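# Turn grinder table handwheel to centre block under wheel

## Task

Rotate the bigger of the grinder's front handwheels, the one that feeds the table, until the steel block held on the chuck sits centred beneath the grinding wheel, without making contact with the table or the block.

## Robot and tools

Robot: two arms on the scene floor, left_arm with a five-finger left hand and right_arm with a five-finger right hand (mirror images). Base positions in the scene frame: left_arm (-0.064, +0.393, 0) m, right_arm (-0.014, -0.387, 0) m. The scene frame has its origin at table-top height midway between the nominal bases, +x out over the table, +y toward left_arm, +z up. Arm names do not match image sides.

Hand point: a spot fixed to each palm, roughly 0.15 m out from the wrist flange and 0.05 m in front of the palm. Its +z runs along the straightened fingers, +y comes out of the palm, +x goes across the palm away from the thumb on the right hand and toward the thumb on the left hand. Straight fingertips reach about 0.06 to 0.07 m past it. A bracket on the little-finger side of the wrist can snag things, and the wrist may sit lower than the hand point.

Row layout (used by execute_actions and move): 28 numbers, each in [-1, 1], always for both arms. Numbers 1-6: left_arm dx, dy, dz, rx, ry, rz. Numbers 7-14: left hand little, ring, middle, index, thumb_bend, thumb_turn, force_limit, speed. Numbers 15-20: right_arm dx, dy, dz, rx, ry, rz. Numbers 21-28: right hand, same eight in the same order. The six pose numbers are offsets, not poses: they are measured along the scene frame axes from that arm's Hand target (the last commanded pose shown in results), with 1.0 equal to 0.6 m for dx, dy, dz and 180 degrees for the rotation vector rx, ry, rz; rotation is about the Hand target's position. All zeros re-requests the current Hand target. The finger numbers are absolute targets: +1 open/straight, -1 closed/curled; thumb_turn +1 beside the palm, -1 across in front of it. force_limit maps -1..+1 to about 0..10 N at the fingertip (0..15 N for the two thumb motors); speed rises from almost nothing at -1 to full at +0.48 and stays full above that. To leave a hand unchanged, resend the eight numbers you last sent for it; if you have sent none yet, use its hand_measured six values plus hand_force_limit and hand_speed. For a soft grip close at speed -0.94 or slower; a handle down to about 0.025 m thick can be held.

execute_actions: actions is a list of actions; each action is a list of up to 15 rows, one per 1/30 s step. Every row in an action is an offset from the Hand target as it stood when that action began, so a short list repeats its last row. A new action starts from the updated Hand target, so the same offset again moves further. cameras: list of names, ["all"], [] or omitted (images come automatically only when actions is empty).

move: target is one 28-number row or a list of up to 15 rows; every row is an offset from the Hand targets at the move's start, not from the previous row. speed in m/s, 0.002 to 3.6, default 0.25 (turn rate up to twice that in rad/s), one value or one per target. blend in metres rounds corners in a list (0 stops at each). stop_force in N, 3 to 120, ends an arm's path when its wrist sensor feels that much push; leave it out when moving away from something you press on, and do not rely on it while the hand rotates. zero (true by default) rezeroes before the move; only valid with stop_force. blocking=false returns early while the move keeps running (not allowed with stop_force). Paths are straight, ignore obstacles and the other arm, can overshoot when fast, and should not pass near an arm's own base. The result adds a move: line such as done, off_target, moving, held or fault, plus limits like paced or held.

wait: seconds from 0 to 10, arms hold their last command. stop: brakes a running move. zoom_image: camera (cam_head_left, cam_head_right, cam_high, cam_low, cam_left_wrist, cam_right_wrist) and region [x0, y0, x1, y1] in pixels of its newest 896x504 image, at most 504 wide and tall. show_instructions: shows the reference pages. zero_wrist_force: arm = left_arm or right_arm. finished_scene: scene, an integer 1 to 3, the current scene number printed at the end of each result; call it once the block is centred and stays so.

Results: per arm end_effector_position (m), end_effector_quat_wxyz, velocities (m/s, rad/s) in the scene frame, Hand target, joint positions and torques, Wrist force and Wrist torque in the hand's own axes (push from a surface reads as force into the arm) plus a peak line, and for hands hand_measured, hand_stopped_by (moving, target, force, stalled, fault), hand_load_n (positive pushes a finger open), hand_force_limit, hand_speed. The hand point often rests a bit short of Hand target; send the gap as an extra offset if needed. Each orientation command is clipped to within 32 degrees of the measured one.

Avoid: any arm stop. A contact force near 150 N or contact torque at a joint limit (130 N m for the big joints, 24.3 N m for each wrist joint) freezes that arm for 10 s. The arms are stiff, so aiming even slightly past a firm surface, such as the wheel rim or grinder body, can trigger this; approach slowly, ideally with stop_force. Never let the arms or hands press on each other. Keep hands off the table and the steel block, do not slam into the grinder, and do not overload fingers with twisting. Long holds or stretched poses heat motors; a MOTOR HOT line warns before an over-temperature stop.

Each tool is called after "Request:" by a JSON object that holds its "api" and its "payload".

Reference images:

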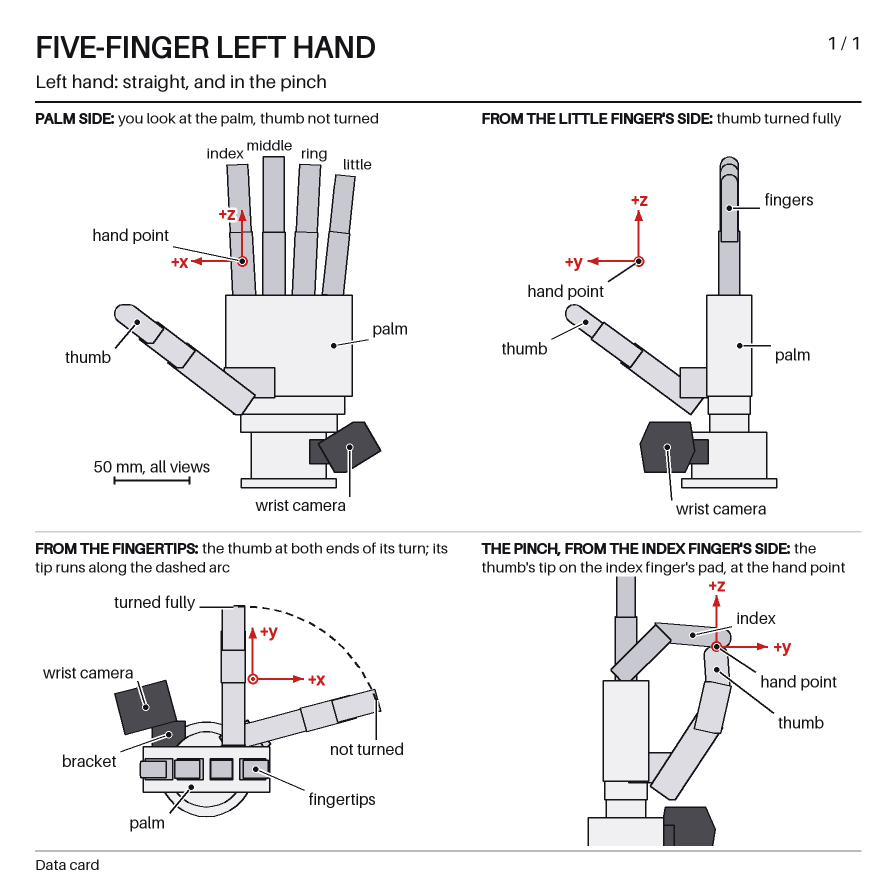

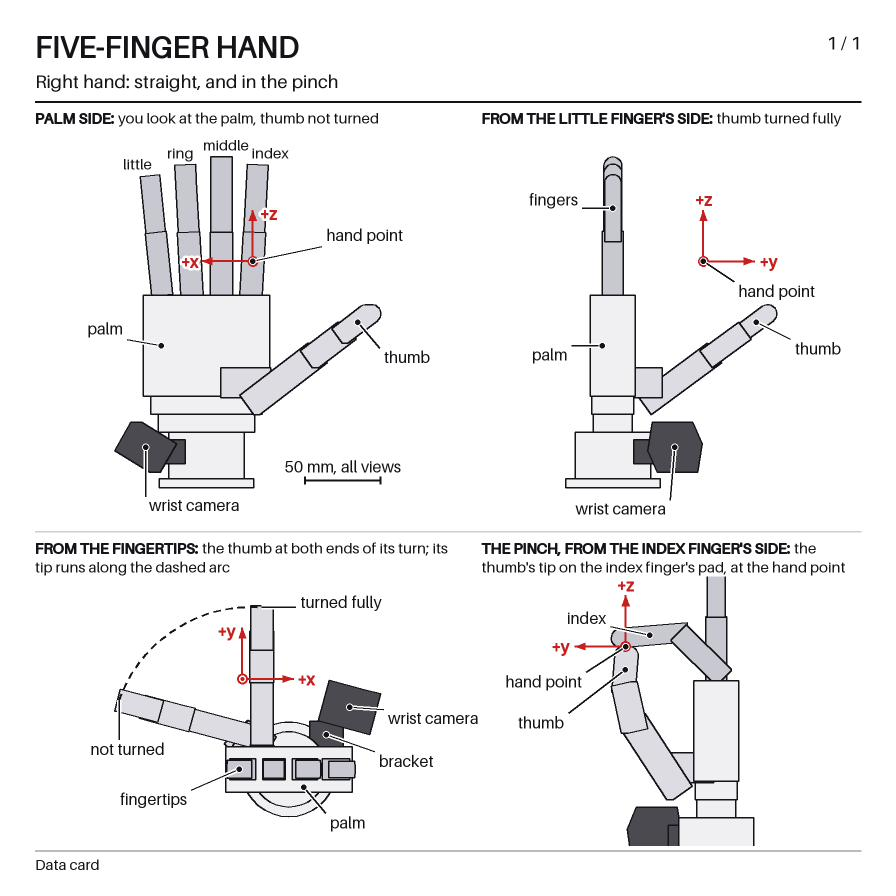

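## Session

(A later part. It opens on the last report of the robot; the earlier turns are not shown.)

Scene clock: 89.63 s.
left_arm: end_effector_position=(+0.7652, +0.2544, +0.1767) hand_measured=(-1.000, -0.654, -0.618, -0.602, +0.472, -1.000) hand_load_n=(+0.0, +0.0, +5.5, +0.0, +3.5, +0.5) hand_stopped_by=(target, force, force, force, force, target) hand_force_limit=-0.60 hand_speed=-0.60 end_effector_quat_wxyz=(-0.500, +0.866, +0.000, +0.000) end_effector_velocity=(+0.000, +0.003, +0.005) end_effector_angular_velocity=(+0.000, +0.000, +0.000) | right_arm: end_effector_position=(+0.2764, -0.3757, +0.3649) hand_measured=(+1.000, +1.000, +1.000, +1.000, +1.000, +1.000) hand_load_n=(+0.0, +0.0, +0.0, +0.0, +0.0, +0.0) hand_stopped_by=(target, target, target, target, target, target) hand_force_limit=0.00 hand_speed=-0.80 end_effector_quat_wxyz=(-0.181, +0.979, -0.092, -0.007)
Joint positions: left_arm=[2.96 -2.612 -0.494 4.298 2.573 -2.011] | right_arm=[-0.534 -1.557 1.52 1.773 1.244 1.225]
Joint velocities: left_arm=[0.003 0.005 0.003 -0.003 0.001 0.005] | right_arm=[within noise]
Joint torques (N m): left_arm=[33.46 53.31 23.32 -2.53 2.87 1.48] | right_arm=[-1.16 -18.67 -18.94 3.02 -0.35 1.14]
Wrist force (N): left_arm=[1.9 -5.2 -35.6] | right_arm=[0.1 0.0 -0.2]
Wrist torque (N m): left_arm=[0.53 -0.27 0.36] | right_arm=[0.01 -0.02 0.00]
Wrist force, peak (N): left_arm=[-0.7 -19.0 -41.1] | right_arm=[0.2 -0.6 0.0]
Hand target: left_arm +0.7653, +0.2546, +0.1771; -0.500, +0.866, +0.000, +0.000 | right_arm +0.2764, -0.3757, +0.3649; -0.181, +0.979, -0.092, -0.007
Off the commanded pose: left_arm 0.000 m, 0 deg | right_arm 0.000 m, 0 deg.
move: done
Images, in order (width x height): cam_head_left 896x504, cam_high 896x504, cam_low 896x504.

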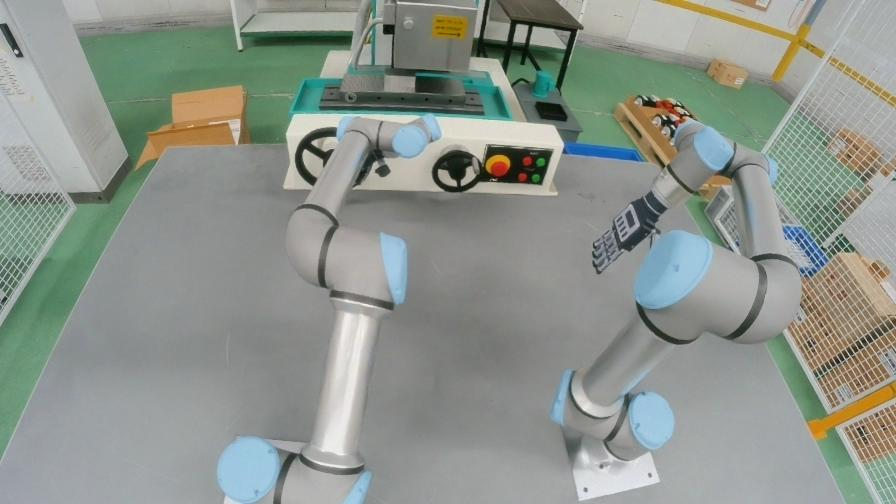

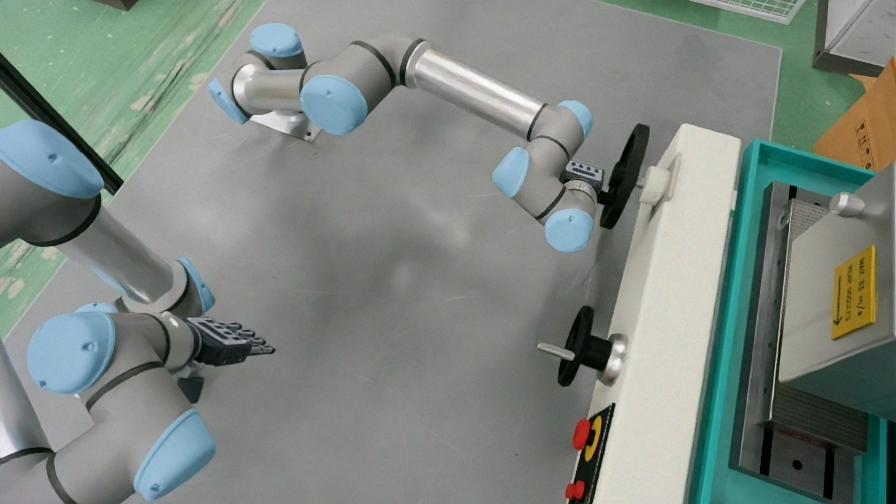

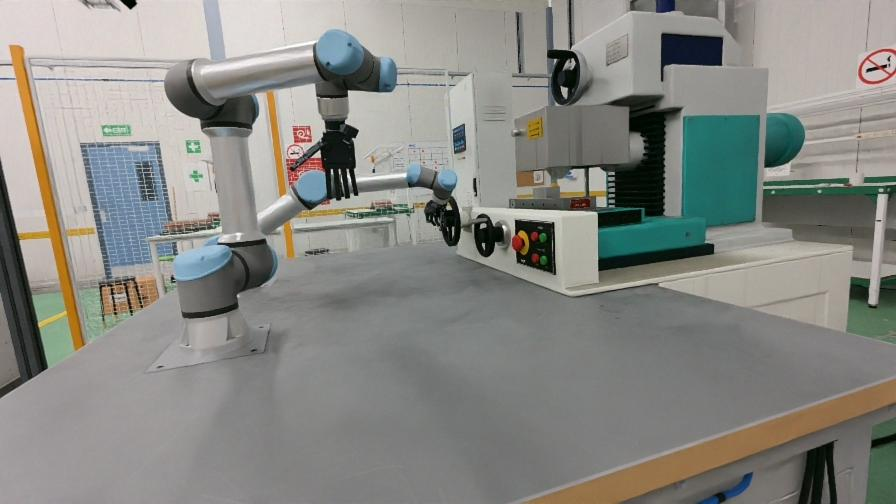

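Request:
{"api": "zoom_image", "payload": {"camera": "cam_head_left", "region": [270, 40, 500, 140]}}

Request:
{"api": "zoom_image", "payload": {"camera": "cam_low", "region": [500, 160, 640, 220]}}

Request:
{"api": "zoom_image", "payload": {"camera": "cam_high", "region": [700, 120, 896, 504]}}

Scaled by 2.191 from the camera's 896x504 image, which has a finer 1280x720 frame.

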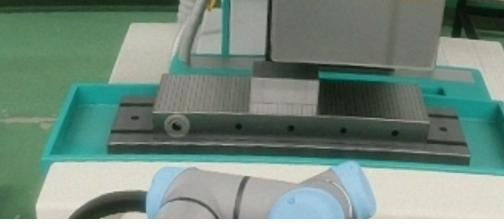

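Scaled by 3.600 from the camera's 896x504 image, which has a finer 1280x720 frame.

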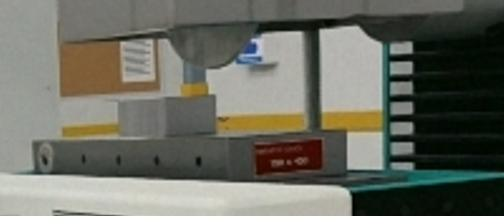

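Scaled by 1.312 from the camera's 896x504 image, which has a finer 1280x720 frame.

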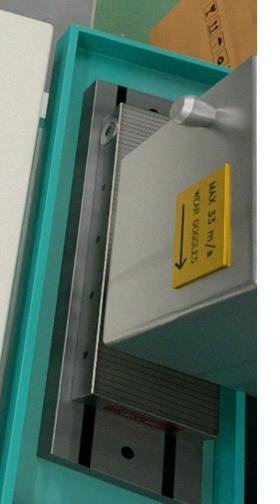

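Request:
{"api": "move", "payload": {"target": [[0,-0.0358,-0.0228,-0.0833,0,0,-1,-1,-1,-1,-1,-1,-0.6,-0.6,0,0,0,0,0,0,1,1,1,1,1,1,0,-0.8],[0,-0.0575,-0.0600,-0.1667,0,0,-1,-1,-1,-1,-1,-1,-0.6,-0.6,0,0,0,0,0,0,1,1,1,1,1,1,0,-0.8]], "speed": [0.2,0.2], "blend": 0.01}}

Request:
{"api": "move", "payload": {"target": [[0,-0.0102,-0.0330,-0.0833,0,0,-1,-1,-1,-1,-1,-1,-0.6,-0.6,0,0,0,0,0,0,1,1,1,1,1,1,0,-0.8],[0,-0.0082,-0.0593,-0.1667,0,0,-1,-1,-1,-1,-1,-1,-0.6,-0.6,0,0,0,0,0,0,1,1,1,1,1,1,0,-0.8]], "speed": [0.2,0.2], "blend": 0.01, "cameras": ["cam_head_left","cam_high"]}}

Request:
{"api": "zoom_image", "payload": {"camera": "cam_head_left", "region": [280, 110, 400, 230]}}

Scene clock: 92.97 s.
left_arm: end_effector_position=(+0.7653, +0.2207, +0.1410) hand_measured=(-1.000, -0.654, -0.618, -0.602, +0.474, -1.000) hand_load_n=(+0.0, +0.0, +0.0, -0.5, +8.0, +6.0) hand_stopped_by=(target, force, force, force, force, target) hand_force_limit=-0.60 hand_speed=-0.60 end_effector_quat_wxyz=(-0.259, +0.966, +0.000, -0.001) | right_arm: end_effector_position=(+0.2764, -0.3757, +0.3649) hand_measured=(+1.000, +1.000, +1.000, +1.000, +1.000, +1.000) hand_load_n=(+0.0, +0.0, +0.0, +0.0, +0.0, +0.0) hand_stopped_by=(target, target, target, target, target, target) hand_force_limit=0.00 hand_speed=-0.80 end_effector_quat_wxyz=(-0.181, +0.979, -0.092, -0.007)
Joint positions: left_arm=[3.054 -2.475 -0.742 4.707 2.089 -1.73] | right_arm=[-0.534 -1.557 1.52 1.773 1.244 1.225]
Joint torques (N m): left_arm=[9.16 47.27 21.81 1.5 2.4 0.21] | right_arm=[-0.81 -18.51 -19.78 3.02 -0.35 1.15]
Wrist force (N): left_arm=[5.9 11.5 -11.9] | right_arm=[0.0 0.0 0.0]
Wrist torque (N m): left_arm=[0.55 -0.40 0.07] | right_arm=[0.01 0.00 -0.01]
Wrist force, peak (N): left_arm=[5.5 70.7 -72.5] | right_arm=[-0.1 -0.6 -0.1]
Hand target: left_arm +0.7653, +0.2201, +0.1411; -0.259, +0.966, +0.000, +0.000 | right_arm +0.2764, -0.3757, +0.3649; -0.181, +0.979, -0.092, -0.007
Off the commanded pose: left_arm 0.001 m, 0 deg | right_arm 0.000 m, 0 deg.
move: done

Scene clock: 94.73 s.
left_arm: end_effector_position=(+0.7653, +0.2153, +0.1055) hand_measured=(-1.000, -0.646, -0.618, -0.602, +0.474, -1.000) hand_load_n=(+0.0, +31.5, +10.0, +0.0, +11.0, +6.5) hand_stopped_by=(target, force, force, force, force, target) hand_force_limit=-0.60 hand_speed=-0.60 end_effector_quat_wxyz=(+0.000, +1.000, +0.000, +0.000) | right_arm: end_effector_position=(+0.2764, -0.3757, +0.3649) hand_measured=(+1.000, +1.000, +1.000, +1.000, +1.000, +1.000) hand_load_n=(+0.0, +0.0, +0.0, +0.0, +0.0, +0.0) hand_stopped_by=(target, target, target, target, target, target) hand_force_limit=0.00 hand_speed=-0.80 end_effector_quat_wxyz=(-0.181, +0.979, -0.092, -0.007)
Joint positions: left_arm=[3.211 -2.405 -0.974 4.949 1.571 -1.551] | right_arm=[-0.534 -1.557 1.52 1.773 1.244 1.225]
Joint torques (N m): left_arm=[33.82 74.23 37.7 1.6 6.93 0.25] | right_arm=[-0.37 -18.12 -19.67 2.91 -0.3 1.26]
Wrist force (N): left_arm=[10.9 47.1 20.3] | right_arm=[0.2 -0.3 -0.1]
Wrist torque (N m): left_arm=[1.58 0.40 -1.03] | right_arm=[-0.04 -0.04 0.00]
Wrist force, peak (N): left_arm=[9.1 51.8 14.8] | right_arm=[0.6 -0.5 0.2]
Hand target: left_arm +0.7653, +0.2152, +0.1055; +0.000, +1.000, +0.000, +0.000 | right_arm +0.2764, -0.3757, +0.3649; -0.181, +0.979, -0.092, -0.007
Off the commanded pose: left_arm 0.000 m, 0 deg | right_arm 0.000 m, 0 deg.
move: done
Images, in order (width x height): cam_head_left 896x504, cam_high 896x504.

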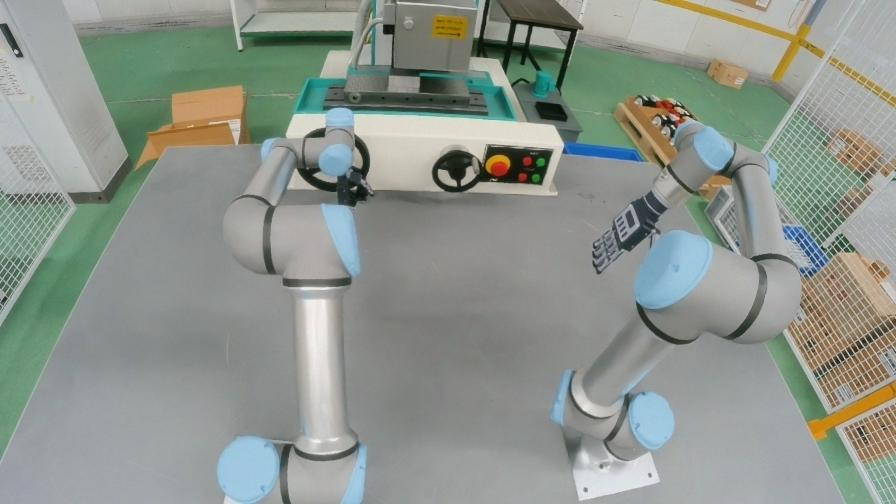

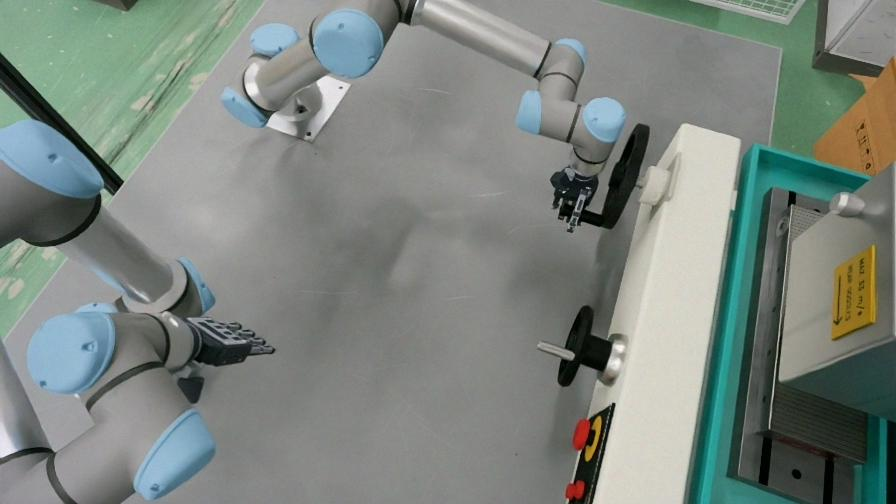

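Scaled by 4.200 from the camera's 896x504 image, which has a finer 1280x720 frame.

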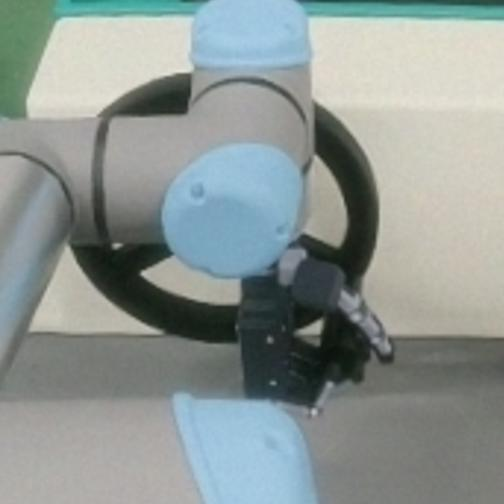

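Request:
{"api": "move", "payload": {"target": [[0,-0.005,-0.0017,0,0,0,-1,-1,-1,-1,-1,-1,-0.6,-0.6,0,0,0,0,0,0,1,1,1,1,1,1,0,-0.8],[0,0.0192,-0.0330,0,0,0,-1,-1,-1,-1,-1,-1,-0.6,-0.6,0,0,0,0,0,0,1,1,1,1,1,1,0,-0.8]], "speed": [0.08,0.08]}}

Request:
{"api": "move", "payload": {"target": [[0,0.0313,-0.0242,0,0,0,-1,-1,-1,-1,-1,-1,-0.6,-0.6,0,0,0,0,0,0,1,1,1,1,1,1,0,-0.8],[0,0.0678,-0.0393,0,0,0,-1,-1,-1,-1,-1,-1,-0.6,-0.6,0,0,0,0,0,0,1,1,1,1,1,1,0,-0.8]], "speed": [0.08,0.08], "blend": 0.01}}

Scene clock: 96.53 s.
left_arm: end_effector_position=(+0.7652, +0.2269, +0.0855) hand_measured=(-1.000, -0.648, -0.618, -0.602, +0.474, -1.000) hand_load_n=(+0.0, +18.5, +0.5, +0.0, +5.0, +2.5) hand_stopped_by=(target, force, force, force, force, target) hand_force_limit=-0.60 hand_speed=-0.60 end_effector_quat_wxyz=(+0.000, +1.000, +0.000, -0.001) | right_arm: end_effector_position=(+0.2764, -0.3757, +0.3649) hand_measured=(+1.000, +1.000, +1.000, +1.000, +1.000, +1.000) hand_load_n=(+0.0, +0.0, +0.0, +0.0, +0.0, -0.5) hand_stopped_by=(target, target, target, target, target, target) hand_force_limit=0.00 hand_speed=-0.80 end_effector_quat_wxyz=(-0.181, +0.979, -0.092, -0.007)
Joint positions: left_arm=[3.226 -2.415 -1.008 4.993 1.571 -1.536] | right_arm=[-0.534 -1.557 1.52 1.773 1.244 1.225]
Joint torques (N m): left_arm=[-0.61 71.44 35.23 0.8 1.72 -0.91] | right_arm=[-0.67 -18.98 -19.67 3.22 -0.4 1.25]
Wrist force (N): left_arm=[3.7 9.3 10.0] | right_arm=[-0.4 -0.1 0.2]
Wrist torque (N m): left_arm=[0.01 0.38 -0.29] | right_arm=[-0.01 0.05 -0.03]
Wrist force, peak (N): left_arm=[10.9 46.1 20.5] | right_arm=[0.4 -0.1 -0.3]
Hand target: left_arm +0.7653, +0.2267, +0.0857; +0.000, +1.000, +0.000, +0.000 | right_arm +0.2764, -0.3757, +0.3649; -0.181, +0.979, -0.092, -0.007
Off the commanded pose: left_arm 0.000 m, 0 deg | right_arm 0.000 m, 0 deg.
move: done

Scene clock: 97.40 s.
left_arm: end_effector_position=(+0.7653, +0.2678, +0.0622) hand_measured=(-1.000, -0.624, -0.616, -0.600, +0.472, -1.000) hand_load_n=(+0.0, +15.0, +14.0, +3.0, +4.0, +0.0) hand_stopped_by=(target, force, force, force, force, target) hand_force_limit=-0.60 hand_speed=-0.60 end_effector_quat_wxyz=(+0.000, +1.000, +0.000, +0.000) end_effector_velocity=(-0.001, -0.004, +0.002) end_effector_angular_velocity=(+0.000, +0.002, +0.001) | right_arm: end_effector_position=(+0.2764, -0.3757, +0.3649) hand_measured=(+1.000, +1.000, +1.000, +1.000, +1.000, +1.000) hand_load_n=(+0.0, +0.0, -0.5, +0.0, +0.0, +0.0) hand_stopped_by=(target, target, target, target, target, target) hand_force_limit=0.00 hand_speed=-0.80 end_effector_quat_wxyz=(-0.181, +0.979, -0.092, -0.007)
Joint positions: left_arm=[3.278 -2.423 -1.056 5.049 1.571 -1.485] | right_arm=[-0.534 -1.557 1.52 1.773 1.244 1.225]
Joint velocities: left_arm=[-0.005 0.001 0.003 -0.006 0 -0.006] | right_arm=[within noise]
Joint torques (N m): left_arm=[1.62 80.95 42.36 2.2 1.97 -0.91] | right_arm=[-0.21 -18.55 -19.19 3.08 -0.32 1.34]
Wrist force (N): left_arm=[4.6 12.3 22.0] | right_arm=[0.3 -0.2 -0.2]
Wrist torque (N m): left_arm=[-0.17 0.52 -0.32] | right_arm=[-0.02 -0.05 0.01]
Wrist force, peak (N): left_arm=[20.4 38.5 54.7] | right_arm=[0.3 -0.5 0.1]
Hand target: left_arm +0.7653, +0.2674, +0.0621; +0.000, +1.000, +0.000, +0.000 | right_arm +0.2764, -0.3757, +0.3649; -0.181, +0.979, -0.092, -0.007
Off the commanded pose: left_arm 0.000 m, 0 deg | right_arm 0.000 m, 0 deg.
move: done

Request:
{"api": "move", "payload": {"target": [[0,0.0393,-0.0027,0,0,0,-1,-0.55,-1,-1,-1,-1,-0.6,-0.6,0,0,0,0,0,0,1,1,1,1,1,1,0,-0.8],[0,0.0787,0.0025,0,0,0,-1,-0.55,-1,-1,-1,-1,-0.6,-0.6,0,0,0,0,0,0,1,1,1,1,1,1,0,-0.8],[0,0.1152,0.0177,0,0,0,-1,-0.55,-1,-1,-1,-1,-0.6,-0.6,0,0,0,0,0,0,1,1,1,1,1,1,0,-0.8],[0,0.1465,0.0418,0,0,0,-1,-0.55,-1,-1,-1,-1,-0.6,-0.6,0,0,0,0,0,0,1,1,1,1,1,1,0,-0.8],[0,0.1707,0.0732,0,0,0,-1,-0.55,-1,-1,-1,-1,-0.6,-0.6,0,0,0,0,0,0,1,1,1,1,1,1,0,-0.8],[0,0.1858,0.1097,0,0,0,-1,-0.55,-1,-1,-1,-1,-0.6,-0.6,0,0,0,0,0,0,1,1,1,1,1,1,0,-0.8],[0,0.1910,0.1490,0,0,0,-1,-0.55,-1,-1,-1,-1,-0.6,-0.6,0,0,0,0,0,0,1,1,1,1,1,1,0,-0.8]], "speed": 0.08, "blend": 0.01, "cameras": ["cam_head_left"]}}

Request:
{"api": "zoom_image", "payload": {"camera": "cam_head_left", "region": [280, 110, 400, 230]}}

Scene clock: 100.23 s.
left_arm: end_effector_position=(+0.7646, +0.3853, +0.1511) hand_measured=(-1.000, -0.550, -0.604, -0.600, +0.472, -1.000) hand_load_n=(+0.0, +0.0, +6.5, +2.5, +3.5, +0.5) hand_stopped_by=(target, target, force, force, force, target) hand_force_limit=-0.60 hand_speed=-0.60 end_effector_quat_wxyz=(-0.006, +1.000, +0.000, -0.001) | right_arm: end_effector_position=(+0.2764, -0.3757, +0.3649) hand_measured=(+1.000, +1.000, +1.000, +1.000, +1.000, +1.000) hand_load_n=(+0.0, +0.0, +0.0, +0.0, +0.0, +0.0) hand_stopped_by=(target, target, target, target, target, target) hand_force_limit=0.00 hand_speed=-0.80 end_effector_quat_wxyz=(-0.181, +0.979, -0.092, -0.007)
Joint positions: left_arm=[3.421 -2.359 -0.936 4.866 1.584 -1.341] | right_arm=[-0.534 -1.557 1.52 1.773 1.244 1.225]
Joint torques (N m): left_arm=[-67.97 47.34 8.28 -2.38 -14.21 1.02] | right_arm=[0.18 -18.69 -19.26 3.12 -0.28 1.22]
Wrist force (N): left_arm=[11.1 -83.4 4.9] | right_arm=[0.3 -0.2 -0.5]
Wrist torque (N m): left_arm=[-3.39 0.07 2.00] | right_arm=[0.00 -0.04 0.01]
Wrist force, peak (N): left_arm=[7.4 -82.7 37.3] | right_arm=[0.3 -0.2 -0.5]
Hand target: left_arm +0.7653, +0.3820, +0.1515; +0.000, +1.000, +0.000, +0.000 | right_arm +0.2764, -0.3757, +0.3649; -0.181, +0.979, -0.092, -0.007
Off the commanded pose: left_arm 0.003 m, 1 deg | right_arm 0.000 m, 0 deg.
move: done
Images, in order (width x height): cam_head_left 896x504.

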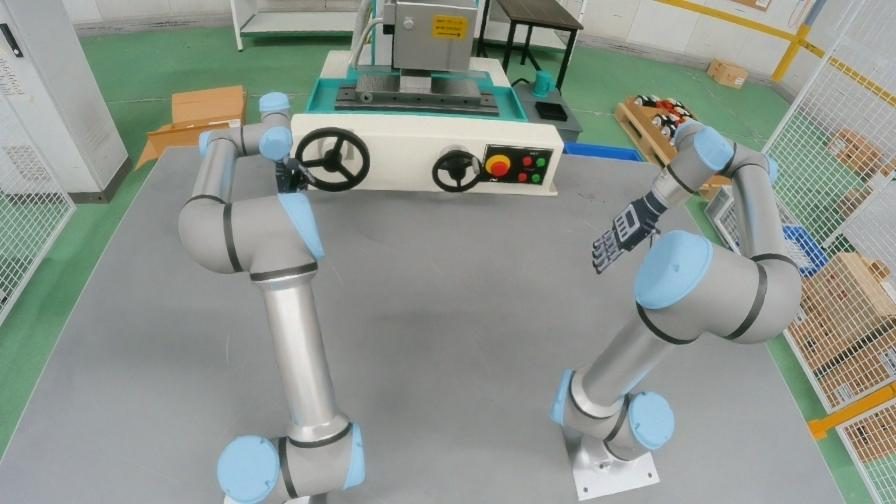

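Scaled by 4.200 from the camera's 896x504 image, which has a finer 1280x720 frame.

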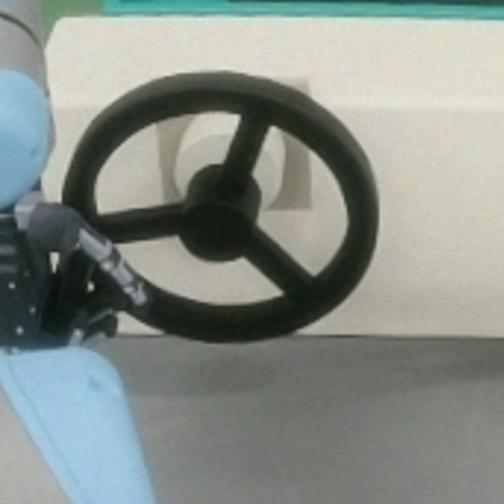

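Request:
{"api": "move", "payload": {"target": [0,0.005,0,0,0,0,-1,-0.55,-1,-1,-1,-1,-0.6,-0.6,0,0,0,0,0,0,1,1,1,1,1,1,0,-0.8], "speed": 0.05}}

Scene clock: 101.23 s.
left_arm: end_effector_position=(+0.7651, +0.3857, +0.1513) hand_measured=(-1.000, -0.550, -0.604, -0.600, +0.472, -1.000) hand_load_n=(+0.0, +0.0, +6.5, +2.0, +4.0, +0.0) hand_stopped_by=(target, target, force, force, force, target) hand_force_limit=-0.60 hand_speed=-0.60 end_effector_quat_wxyz=(-0.001, +1.000, +0.000, -0.001) | right_arm: end_effector_position=(+0.2764, -0.3757, +0.3649) hand_measured=(+1.000, +1.000, +1.000, +1.000, +1.000, +1.000) hand_load_n=(+0.0, +0.0, +0.0, +0.0, +0.0, +0.0) hand_stopped_by=(target, target, target, target, target, target) hand_force_limit=0.00 hand_speed=-0.80 end_effector_quat_wxyz=(-0.181, +0.979, -0.092, -0.007)
Joint positions: left_arm=[3.424 -2.36 -0.936 4.865 1.574 -1.337] | right_arm=[-0.534 -1.557 1.52 1.773 1.244 1.225]
Joint torques (N m): left_arm=[-42.5 46.7 32.01 1.89 -14.21 0.59] | right_arm=[0.03 -17.85 -19.45 3.1 -0.31 1.34]
Wrist force (N): left_arm=[-6.4 -68.7 2.2] | right_arm=[0.1 0.1 0.1]
Wrist torque (N m): left_arm=[-2.90 0.19 1.09] | right_arm=[0.00 -0.03 0.00]
Wrist force, peak (N): left_arm=[11.3 -87.2 2.8] | right_arm=[0.3 0.1 -0.6]
Hand target: left_arm +0.7653, +0.3850, +0.1515; +0.000, +1.000, +0.000, +0.000 | right_arm +0.2764, -0.3757, +0.3649; -0.181, +0.979, -0.092, -0.007
Off the commanded pose: left_arm 0.001 m, 0 deg | right_arm 0.000 m, 0 deg.
move: done

Request:
{"api": "move", "payload": {"target": [0,0.007,0,0,0,0,-1,-0.55,-1,-1,-1,-1,-0.6,-0.6,0,0,0,0,0,0,1,1,1,1,1,1,0,-0.8], "speed": 0.05}}

Scene clock: 102.00 s.
left_arm: end_effector_position=(+0.7653, +0.3891, +0.1516) hand_measured=(-1.000, -0.550, -0.604, -0.602, +0.472, -1.000) hand_load_n=(+0.0, +0.0, +6.5, +0.0, +4.0, +0.0) hand_stopped_by=(target, target, force, force, force, target) hand_force_limit=-0.60 hand_speed=-0.60 end_effector_quat_wxyz=(+0.000, +1.000, +0.000, +0.000) | right_arm: end_effector_position=(+0.2764, -0.3757, +0.3649) hand_measured=(+1.000, +1.000, +1.000, +1.000, +1.000, +1.000) hand_load_n=(+0.0, +0.0, +0.0, +0.0, +0.0, +0.0) hand_stopped_by=(target, target, target, target, target, target) hand_force_limit=0.00 hand_speed=-0.80 end_effector_quat_wxyz=(-0.181, +0.979, -0.092, -0.007)
Joint positions: left_arm=[3.429 -2.361 -0.934 4.865 1.571 -1.332] | right_arm=[-0.534 -1.557 1.52 1.773 1.244 1.225]
Joint torques (N m): left_arm=[9.16 43.68 29.38 0.61 1.24 -0.2] | right_arm=[-1.15 -18.83 -20.21 3.23 -0.35 1.21]
Wrist force (N): left_arm=[0.2 -4.3 -1.0] | right_arm=[0.1 0.2 -0.3]
Wrist torque (N m): left_arm=[-0.49 0.02 0.09] | right_arm=[0.04 -0.01 0.01]
Wrist force, peak (N): left_arm=[-7.0 -69.2 2.6] | right_arm=[0.3 -0.1 0.4]
Hand target: left_arm +0.7653, +0.3892, +0.1515; +0.000, +1.000, +0.000, +0.000 | right_arm +0.2764, -0.3757, +0.3649; -0.181, +0.979, -0.092, -0.007
Off the commanded pose: left_arm 0.000 m, 0 deg | right_arm 0.000 m, 0 deg.
move: done

Request:
{"api": "move", "payload": {"target": [[0,-0.0058,0.0435,0,0,0,-1,-0.55,-1,-1,-1,-1,-0.6,-0.6,0,0,0,0,0,0,1,1,1,1,1,1,0,-0.8],[0,-0.0217,0.0817,0,0,0,-1,-0.55,-1,-1,-1,-1,-0.6,-0.6,0,0,0,0,0,0,1,1,1,1,1,1,0,-0.8],[0,-0.0468,0.1145,0,0,0,-1,-0.55,-1,-1,-1,-1,-0.6,-0.6,0,0,0,0,0,0,1,1,1,1,1,1,0,-0.8]], "speed": 0.08, "blend": 0.01}}

Request:
{"api": "move", "payload": {"target": [[0,-0.0329,0.0252,0,0,0,-1,-0.55,-1,-1,-1,-1,-0.6,-0.6,0,0,0,0,0,0,1,1,1,1,1,1,0,-0.8],[0,-0.0710,0.0410,0,0,0,-1,-0.55,-1,-1,-1,-1,-0.6,-0.6,0,0,0,0,0,0,1,1,1,1,1,1,0,-0.8],[0,-0.1120,0.0463,0,0,0,-1,-0.55,-1,-1,-1,-1,-0.6,-0.6,0,0,0,0,0,0,1,1,1,1,1,1,0,-0.8]], "speed": 0.08, "blend": 0.01, "cameras": ["cam_head_left","cam_low","cam_high"]}}

Request:
{"api": "zoom_image", "payload": {"camera": "cam_head_left", "region": [280, 110, 400, 230]}}

Request:
{"api": "zoom_image", "payload": {"camera": "cam_low", "region": [500, 160, 640, 220]}}

Request:
{"api": "zoom_image", "payload": {"camera": "cam_head_left", "region": [270, 40, 500, 140]}}

Scene clock: 104.03 s.
left_arm: end_effector_position=(+0.7653, +0.3608, +0.2204) hand_measured=(-1.000, -0.550, -0.604, -0.602, +0.472, -1.000) hand_load_n=(+0.0, +0.0, +6.0, +0.0, +4.0, +0.0) hand_stopped_by=(target, target, force, force, force, target) hand_force_limit=-0.60 hand_speed=-0.60 end_effector_quat_wxyz=(+0.000, +1.000, +0.000, +0.000) | right_arm: end_effector_position=(+0.2764, -0.3757, +0.3649) hand_measured=(+1.000, +1.000, +1.000, +1.000, +1.000, +1.000) hand_load_n=(+0.0, +0.0, +0.0, +0.0, -0.5, +0.0) hand_stopped_by=(target, target, target, target, target, target) hand_force_limit=0.00 hand_speed=-0.80 end_effector_quat_wxyz=(-0.181, +0.979, -0.092, -0.007)
Joint positions: left_arm=[3.395 -2.34 -0.794 4.705 1.571 -1.367] | right_arm=[-0.534 -1.557 1.52 1.773 1.244 1.225]
Joint torques (N m): left_arm=[7.93 43.24 13.92 3.65 -1.62 1.24] | right_arm=[-0.72 -18.35 -20.69 3.19 -0.33 1.15]
Wrist force (N): left_arm=[0.2 -5.2 -1.3] | right_arm=[0.2 0.0 0.0]
Wrist torque (N m): left_arm=[-0.48 0.04 0.26] | right_arm=[0.00 -0.03 0.01]
Wrist force, peak (N): left_arm=[21.6 -89.6 -5.8] | right_arm=[0.6 -0.1 -0.1]
Hand target: left_arm +0.7653, +0.3611, +0.2202; +0.000, +1.000, +0.000, +0.000 | right_arm +0.2764, -0.3757, +0.3649; -0.181, +0.979, -0.092, -0.007
Off the commanded pose: left_arm 0.000 m, 0 deg | right_arm 0.000 m, 0 deg.
move: done

Scene clock: 105.27 s.
left_arm: end_effector_position=(+0.7653, +0.2938, +0.2480) hand_measured=(-1.000, -0.550, -0.604, -0.602, +0.472, -1.000) hand_load_n=(+0.5, +0.0, +6.5, +0.0, +4.0, +0.5) hand_stopped_by=(target, target, force, force, force, target) hand_force_limit=-0.60 hand_speed=-0.60 end_effector_quat_wxyz=(+0.000, +1.000, +0.000, +0.000) | right_arm: end_effector_position=(+0.2764, -0.3757, +0.3649) hand_measured=(+1.000, +1.000, +1.000, +1.000, +1.000, +1.000) hand_load_n=(+0.0, +0.0, +0.0, +0.0, +0.0, +0.0) hand_stopped_by=(target, target, target, target, target, target) hand_force_limit=0.00 hand_speed=-0.80 end_effector_quat_wxyz=(-0.181, +0.979, -0.092, -0.007)
Joint positions: left_arm=[3.31 -2.346 -0.713 4.629 1.571 -1.451] | right_arm=[-0.534 -1.557 1.52 1.773 1.244 1.225]
Joint torques (N m): left_arm=[8.89 53.43 13.09 3.66 -0.67 1.35] | right_arm=[-0.11 -18.62 -19.95 3.29 -0.42 1.25]
Wrist force (N): left_arm=[0.8 -3.5 -1.3] | right_arm=[-0.2 0.2 -0.3]
Wrist torque (N m): left_arm=[-0.36 -0.10 0.16] | right_arm=[0.05 0.04 -0.01]
Wrist force, peak (N): left_arm=[-3.5 -45.2 -1.2] | right_arm=[-0.1 -0.5 -0.3]
Hand target: left_arm +0.7653, +0.2939, +0.2480; +0.000, +1.000, +0.000, +0.000 | right_arm +0.2764, -0.3757, +0.3649; -0.181, +0.979, -0.092, -0.007
Off the commanded pose: left_arm 0.000 m, 0 deg | right_arm 0.000 m, 0 deg.
move: done
Images, in order (width x height): cam_head_left 896x504, cam_high 896x504, cam_low 896x504.

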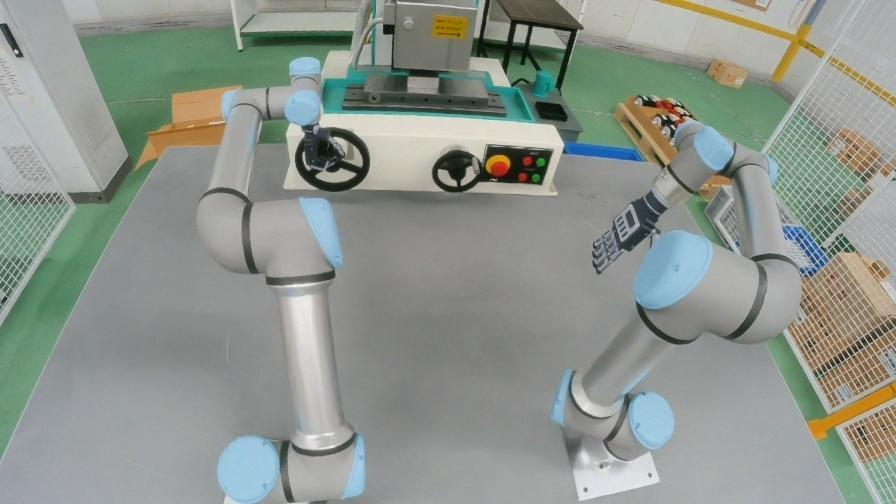

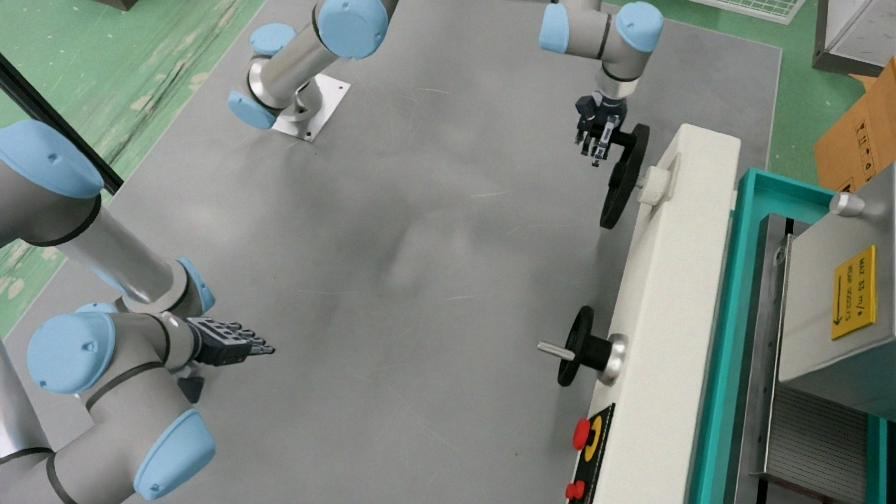

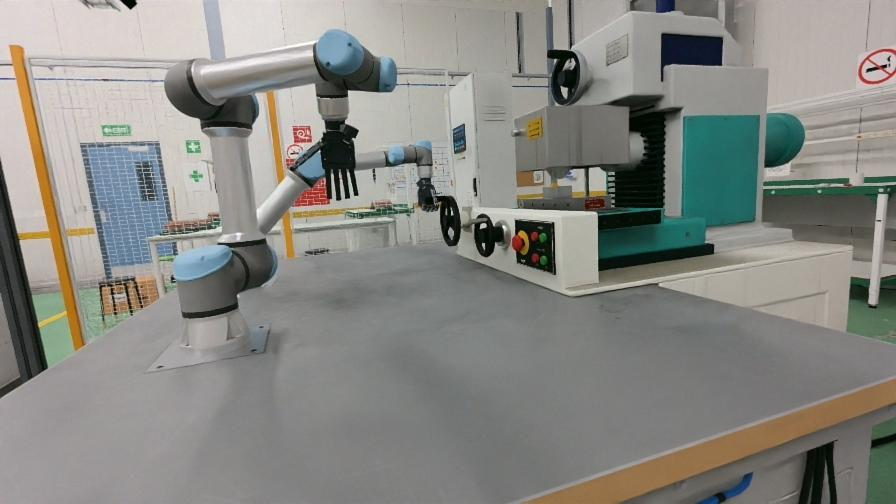

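Scaled by 4.200 from the camera's 896x504 image, which has a finer 1280x720 frame.

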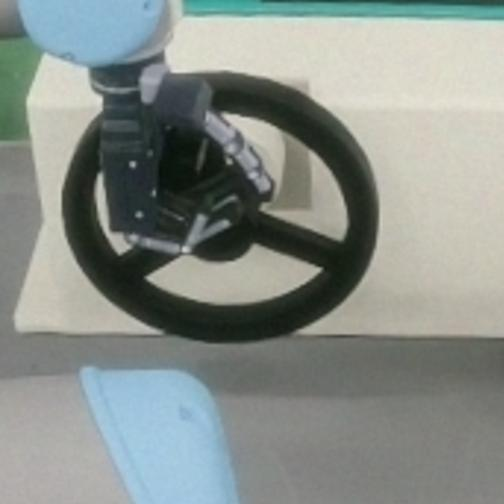

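Scaled by 3.600 from the camera's 896x504 image, which has a finer 1280x720 frame.

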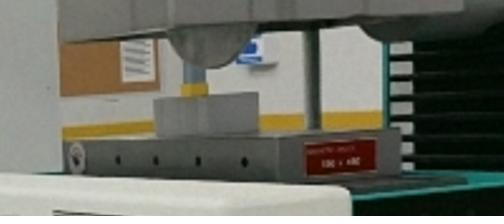

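Scaled by 2.191 from the camera's 896x504 image, which has a finer 1280x720 frame.

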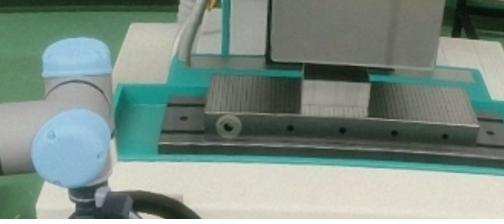

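Request:
{"api": "zoom_image", "payload": {"camera": "cam_low", "region": [535, 160, 585, 205]}}

Request:
{"api": "zoom_image", "payload": {"camera": "cam_head_left", "region": [380, 0, 480, 110]}}

Scaled by 10.080 from the camera's 896x504 image, which has a finer 1280x720 frame.

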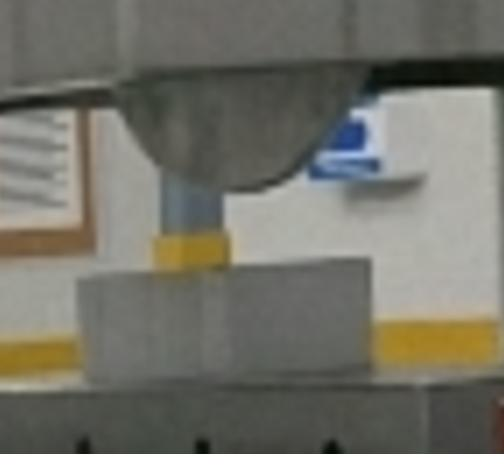

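Scaled by 4.582 from the camera's 896x504 image, which has a finer 1280x720 frame.

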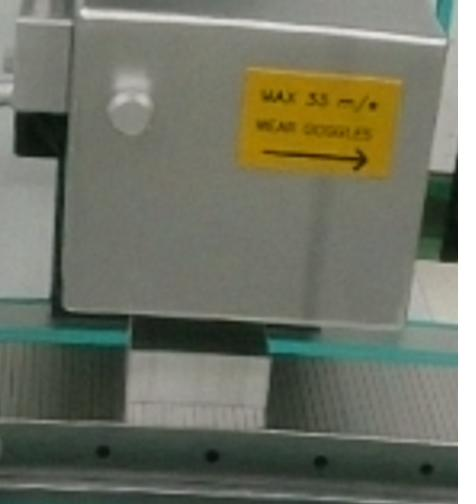

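Request:
{"api": "wait", "payload": {"seconds": 0, "cameras": ["cam_left_wrist","cam_right_wrist","cam_head_right"]}}

Scene clock: 106.10 s.
left_arm: end_effector_position=(+0.7653, +0.2939, +0.2480) hand_measured=(-1.000, -0.550, -0.604, -0.602, +0.472, -1.000) hand_load_n=(+0.0, +0.0, +6.0, +0.0, +4.0, +0.5) hand_stopped_by=(target, target, force, force, force, target) hand_force_limit=-0.60 hand_speed=-0.60 end_effector_quat_wxyz=(+0.000, +1.000, +0.000, +0.000) | right_arm: end_effector_position=(+0.2764, -0.3757, +0.3649) hand_measured=(+1.000, +1.000, +1.000, +1.000, +1.000, +1.000) hand_load_n=(+0.0, +0.0, +0.0, +0.0, +0.0, +0.0) hand_stopped_by=(target, target, target, target, target, target) hand_force_limit=0.00 hand_speed=-0.80 end_effector_quat_wxyz=(-0.181, +0.979, -0.092, -0.007)
Joint positions: left_arm=[3.311 -2.346 -0.713 4.629 1.571 -1.451] | right_arm=[-0.534 -1.557 1.52 1.773 1.244 1.225]
Joint torques (N m): left_arm=[9.36 61.14 13.63 3.8 1.11 -0.29] | right_arm=[-1.25 -18.45 -19.58 3.16 -0.32 1.41]
Wrist force (N): left_arm=[0.4 -3.5 -1.4] | right_arm=[-0.2 -0.2 0.2]
Wrist torque (N m): left_arm=[-0.36 -0.04 0.14] | right_arm=[-0.04 0.02 -0.02]
Wrist force, peak (N): left_arm=[0.9 -3.8 -1.5] | right_arm=[0.1 -0.4 -0.3]
Hand target: left_arm +0.7653, +0.2939, +0.2480; +0.000, +1.000, +0.000, +0.000 | right_arm +0.2764, -0.3757, +0.3649; -0.181, +0.979, -0.092, -0.007
Off the commanded pose: left_arm 0.000 m, 0 deg | right_arm 0.000 m, 0 deg.
Images, in order (width x height): cam_head_right 896x504, cam_left_wrist 896x504, cam_right_wrist 896x504.

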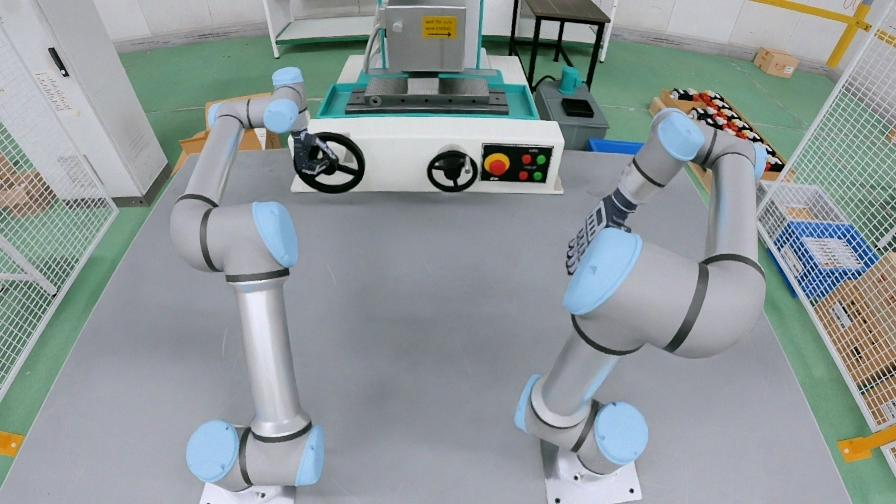

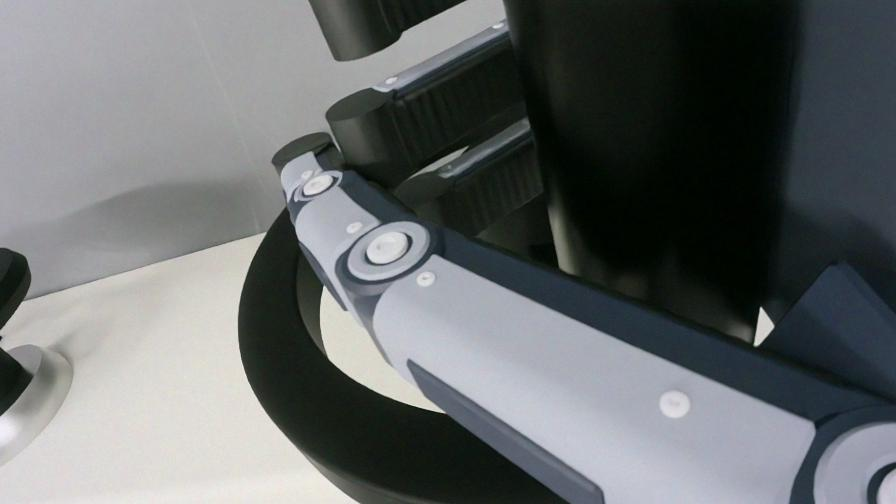

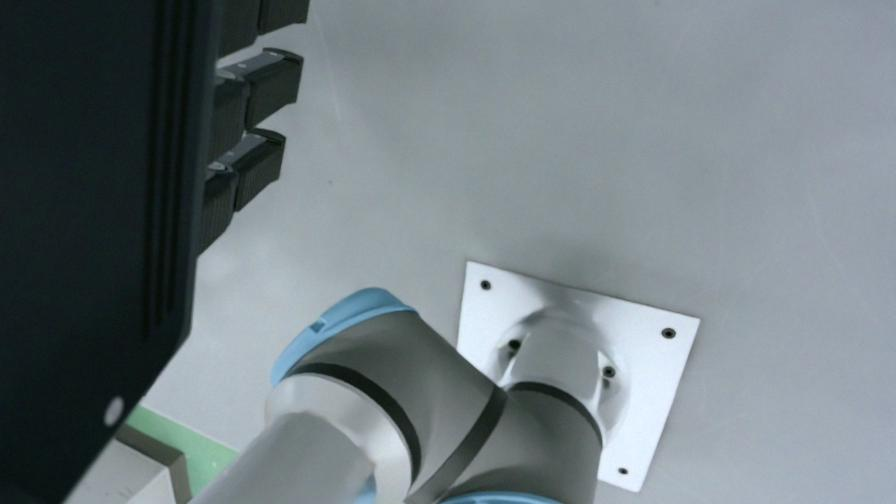

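Request:
{"api": "move", "payload": {"target": [[0,0,0,0,0,0,-1,-0.55,-1,-1,-1,-1,-0.6,-0.6,0.30,0.30,0.10,-0.068,-0.287,-0.032,1,1,1,1,1,1,0,-0.8],[0,0,0,0,0,0,-1,-0.55,-1,-1,-1,-1,-0.6,-0.6,0.683,0.727,0.0268,-0.136,-0.574,-0.0635,1,1,1,1,1,1,0,-0.8]], "speed": 0.4, "blend": 0.05, "cameras": ["cam_head_left","cam_right_wrist"]}}

Scene clock: 111.53 s.
left_arm: end_effector_position=(+0.7653, +0.2939, +0.2480) hand_measured=(-1.000, -0.550, -0.604, -0.602, +0.472, -1.000) hand_load_n=(+0.5, +0.0, +6.5, +0.0, +4.0, +0.5) hand_stopped_by=(target, target, force, force, force, target) hand_force_limit=-0.60 hand_speed=-0.60 end_effector_quat_wxyz=(+0.000, +1.000, +0.000, +0.000) | right_arm: end_effector_position=(+0.6861, +0.0606, +0.3809) hand_measured=(+1.000, +1.000, +1.000, +1.000, +1.000, +1.000) hand_load_n=(+0.0, +0.0, +0.0, +0.0, +0.0, +0.0) hand_stopped_by=(target, target, target, target, target, target) hand_force_limit=0.00 hand_speed=-0.80 end_effector_quat_wxyz=(+0.000, +0.615, +0.001, +0.789) end_effector_velocity=(+0.001, +0.000, +0.000) end_effector_angular_velocity=(+0.000, -0.003, -0.003)
Joint positions: left_arm=[3.311 -2.346 -0.713 4.629 1.571 -1.451] | right_arm=[0.619 -0.949 1.11 -0.466 2.195 1.387]
Joint velocities: left_arm=[within noise] | right_arm=[-0.001 0.002 0 -0.006 0.001 -0.003]
Joint torques (N m): left_arm=[8.62 62.33 14.61 3.84 0.74 -0.15] | right_arm=[-11.37 -40.47 -24.54 -4.2 1.69 -2.12]
Wrist force (N): left_arm=[0.4 -3.8 -1.2] | right_arm=[2.0 0.4 0.4]
Wrist torque (N m): left_arm=[-0.42 -0.04 0.15] | right_arm=[-0.09 -0.77 0.35]
Wrist force, peak (N): left_arm=[0.8 -3.8 -2.2] | right_arm=[2.8 0.6 -0.2]
Hand target: left_arm +0.7653, +0.2939, +0.2480; +0.000, +1.000, +0.000, +0.000 | right_arm +0.6862, +0.0605, +0.3810; +0.000, +0.615, +0.001, +0.789
Off the commanded pose: left_arm 0.000 m, 0 deg | right_arm 0.000 m, 0 deg.
move: done
Images, in order (width x height): cam_head_left 896x504, cam_right_wrist 896x504.

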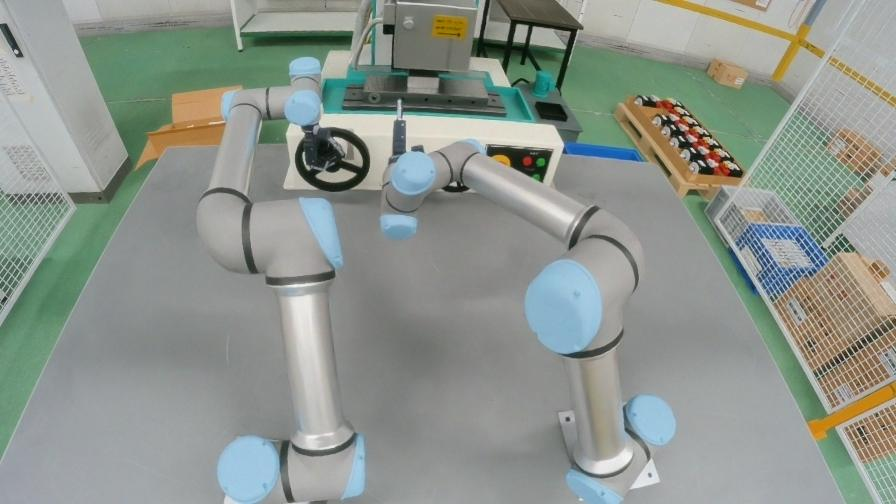

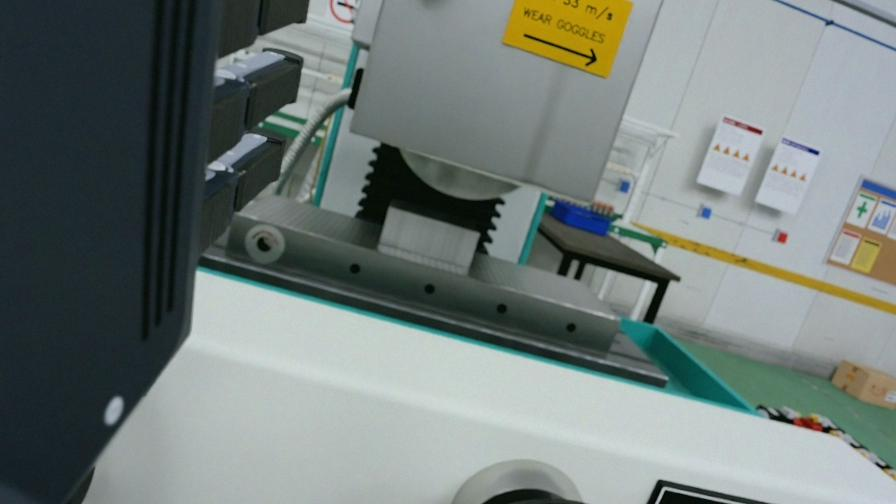

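Request:
{"api": "zoom_image", "payload": {"camera": "cam_right_wrist", "region": [340, 110, 560, 290]}}

Scaled by 2.291 from the camera's 896x504 image, which has a finer 1280x720 frame.

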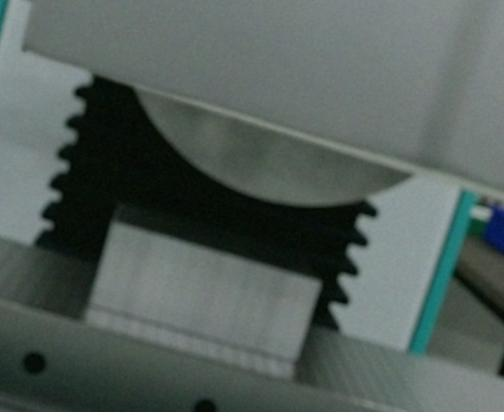

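Request:
{"api": "zoom_image", "payload": {"camera": "cam_right_wrist", "region": [440, 200, 800, 440]}}

Request:
{"api": "zoom_image", "payload": {"camera": "cam_right_wrist", "region": [180, 150, 500, 350]}}

Scaled by 1.400 from the camera's 896x504 image, which has a finer 1280x720 frame.

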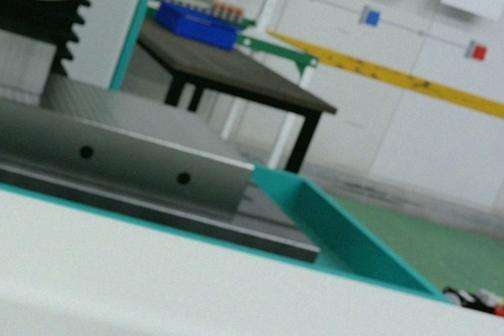

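Scaled by 1.575 from the camera's 896x504 image, which has a finer 1280x720 frame.

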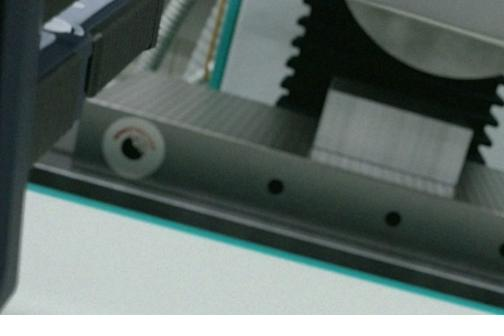

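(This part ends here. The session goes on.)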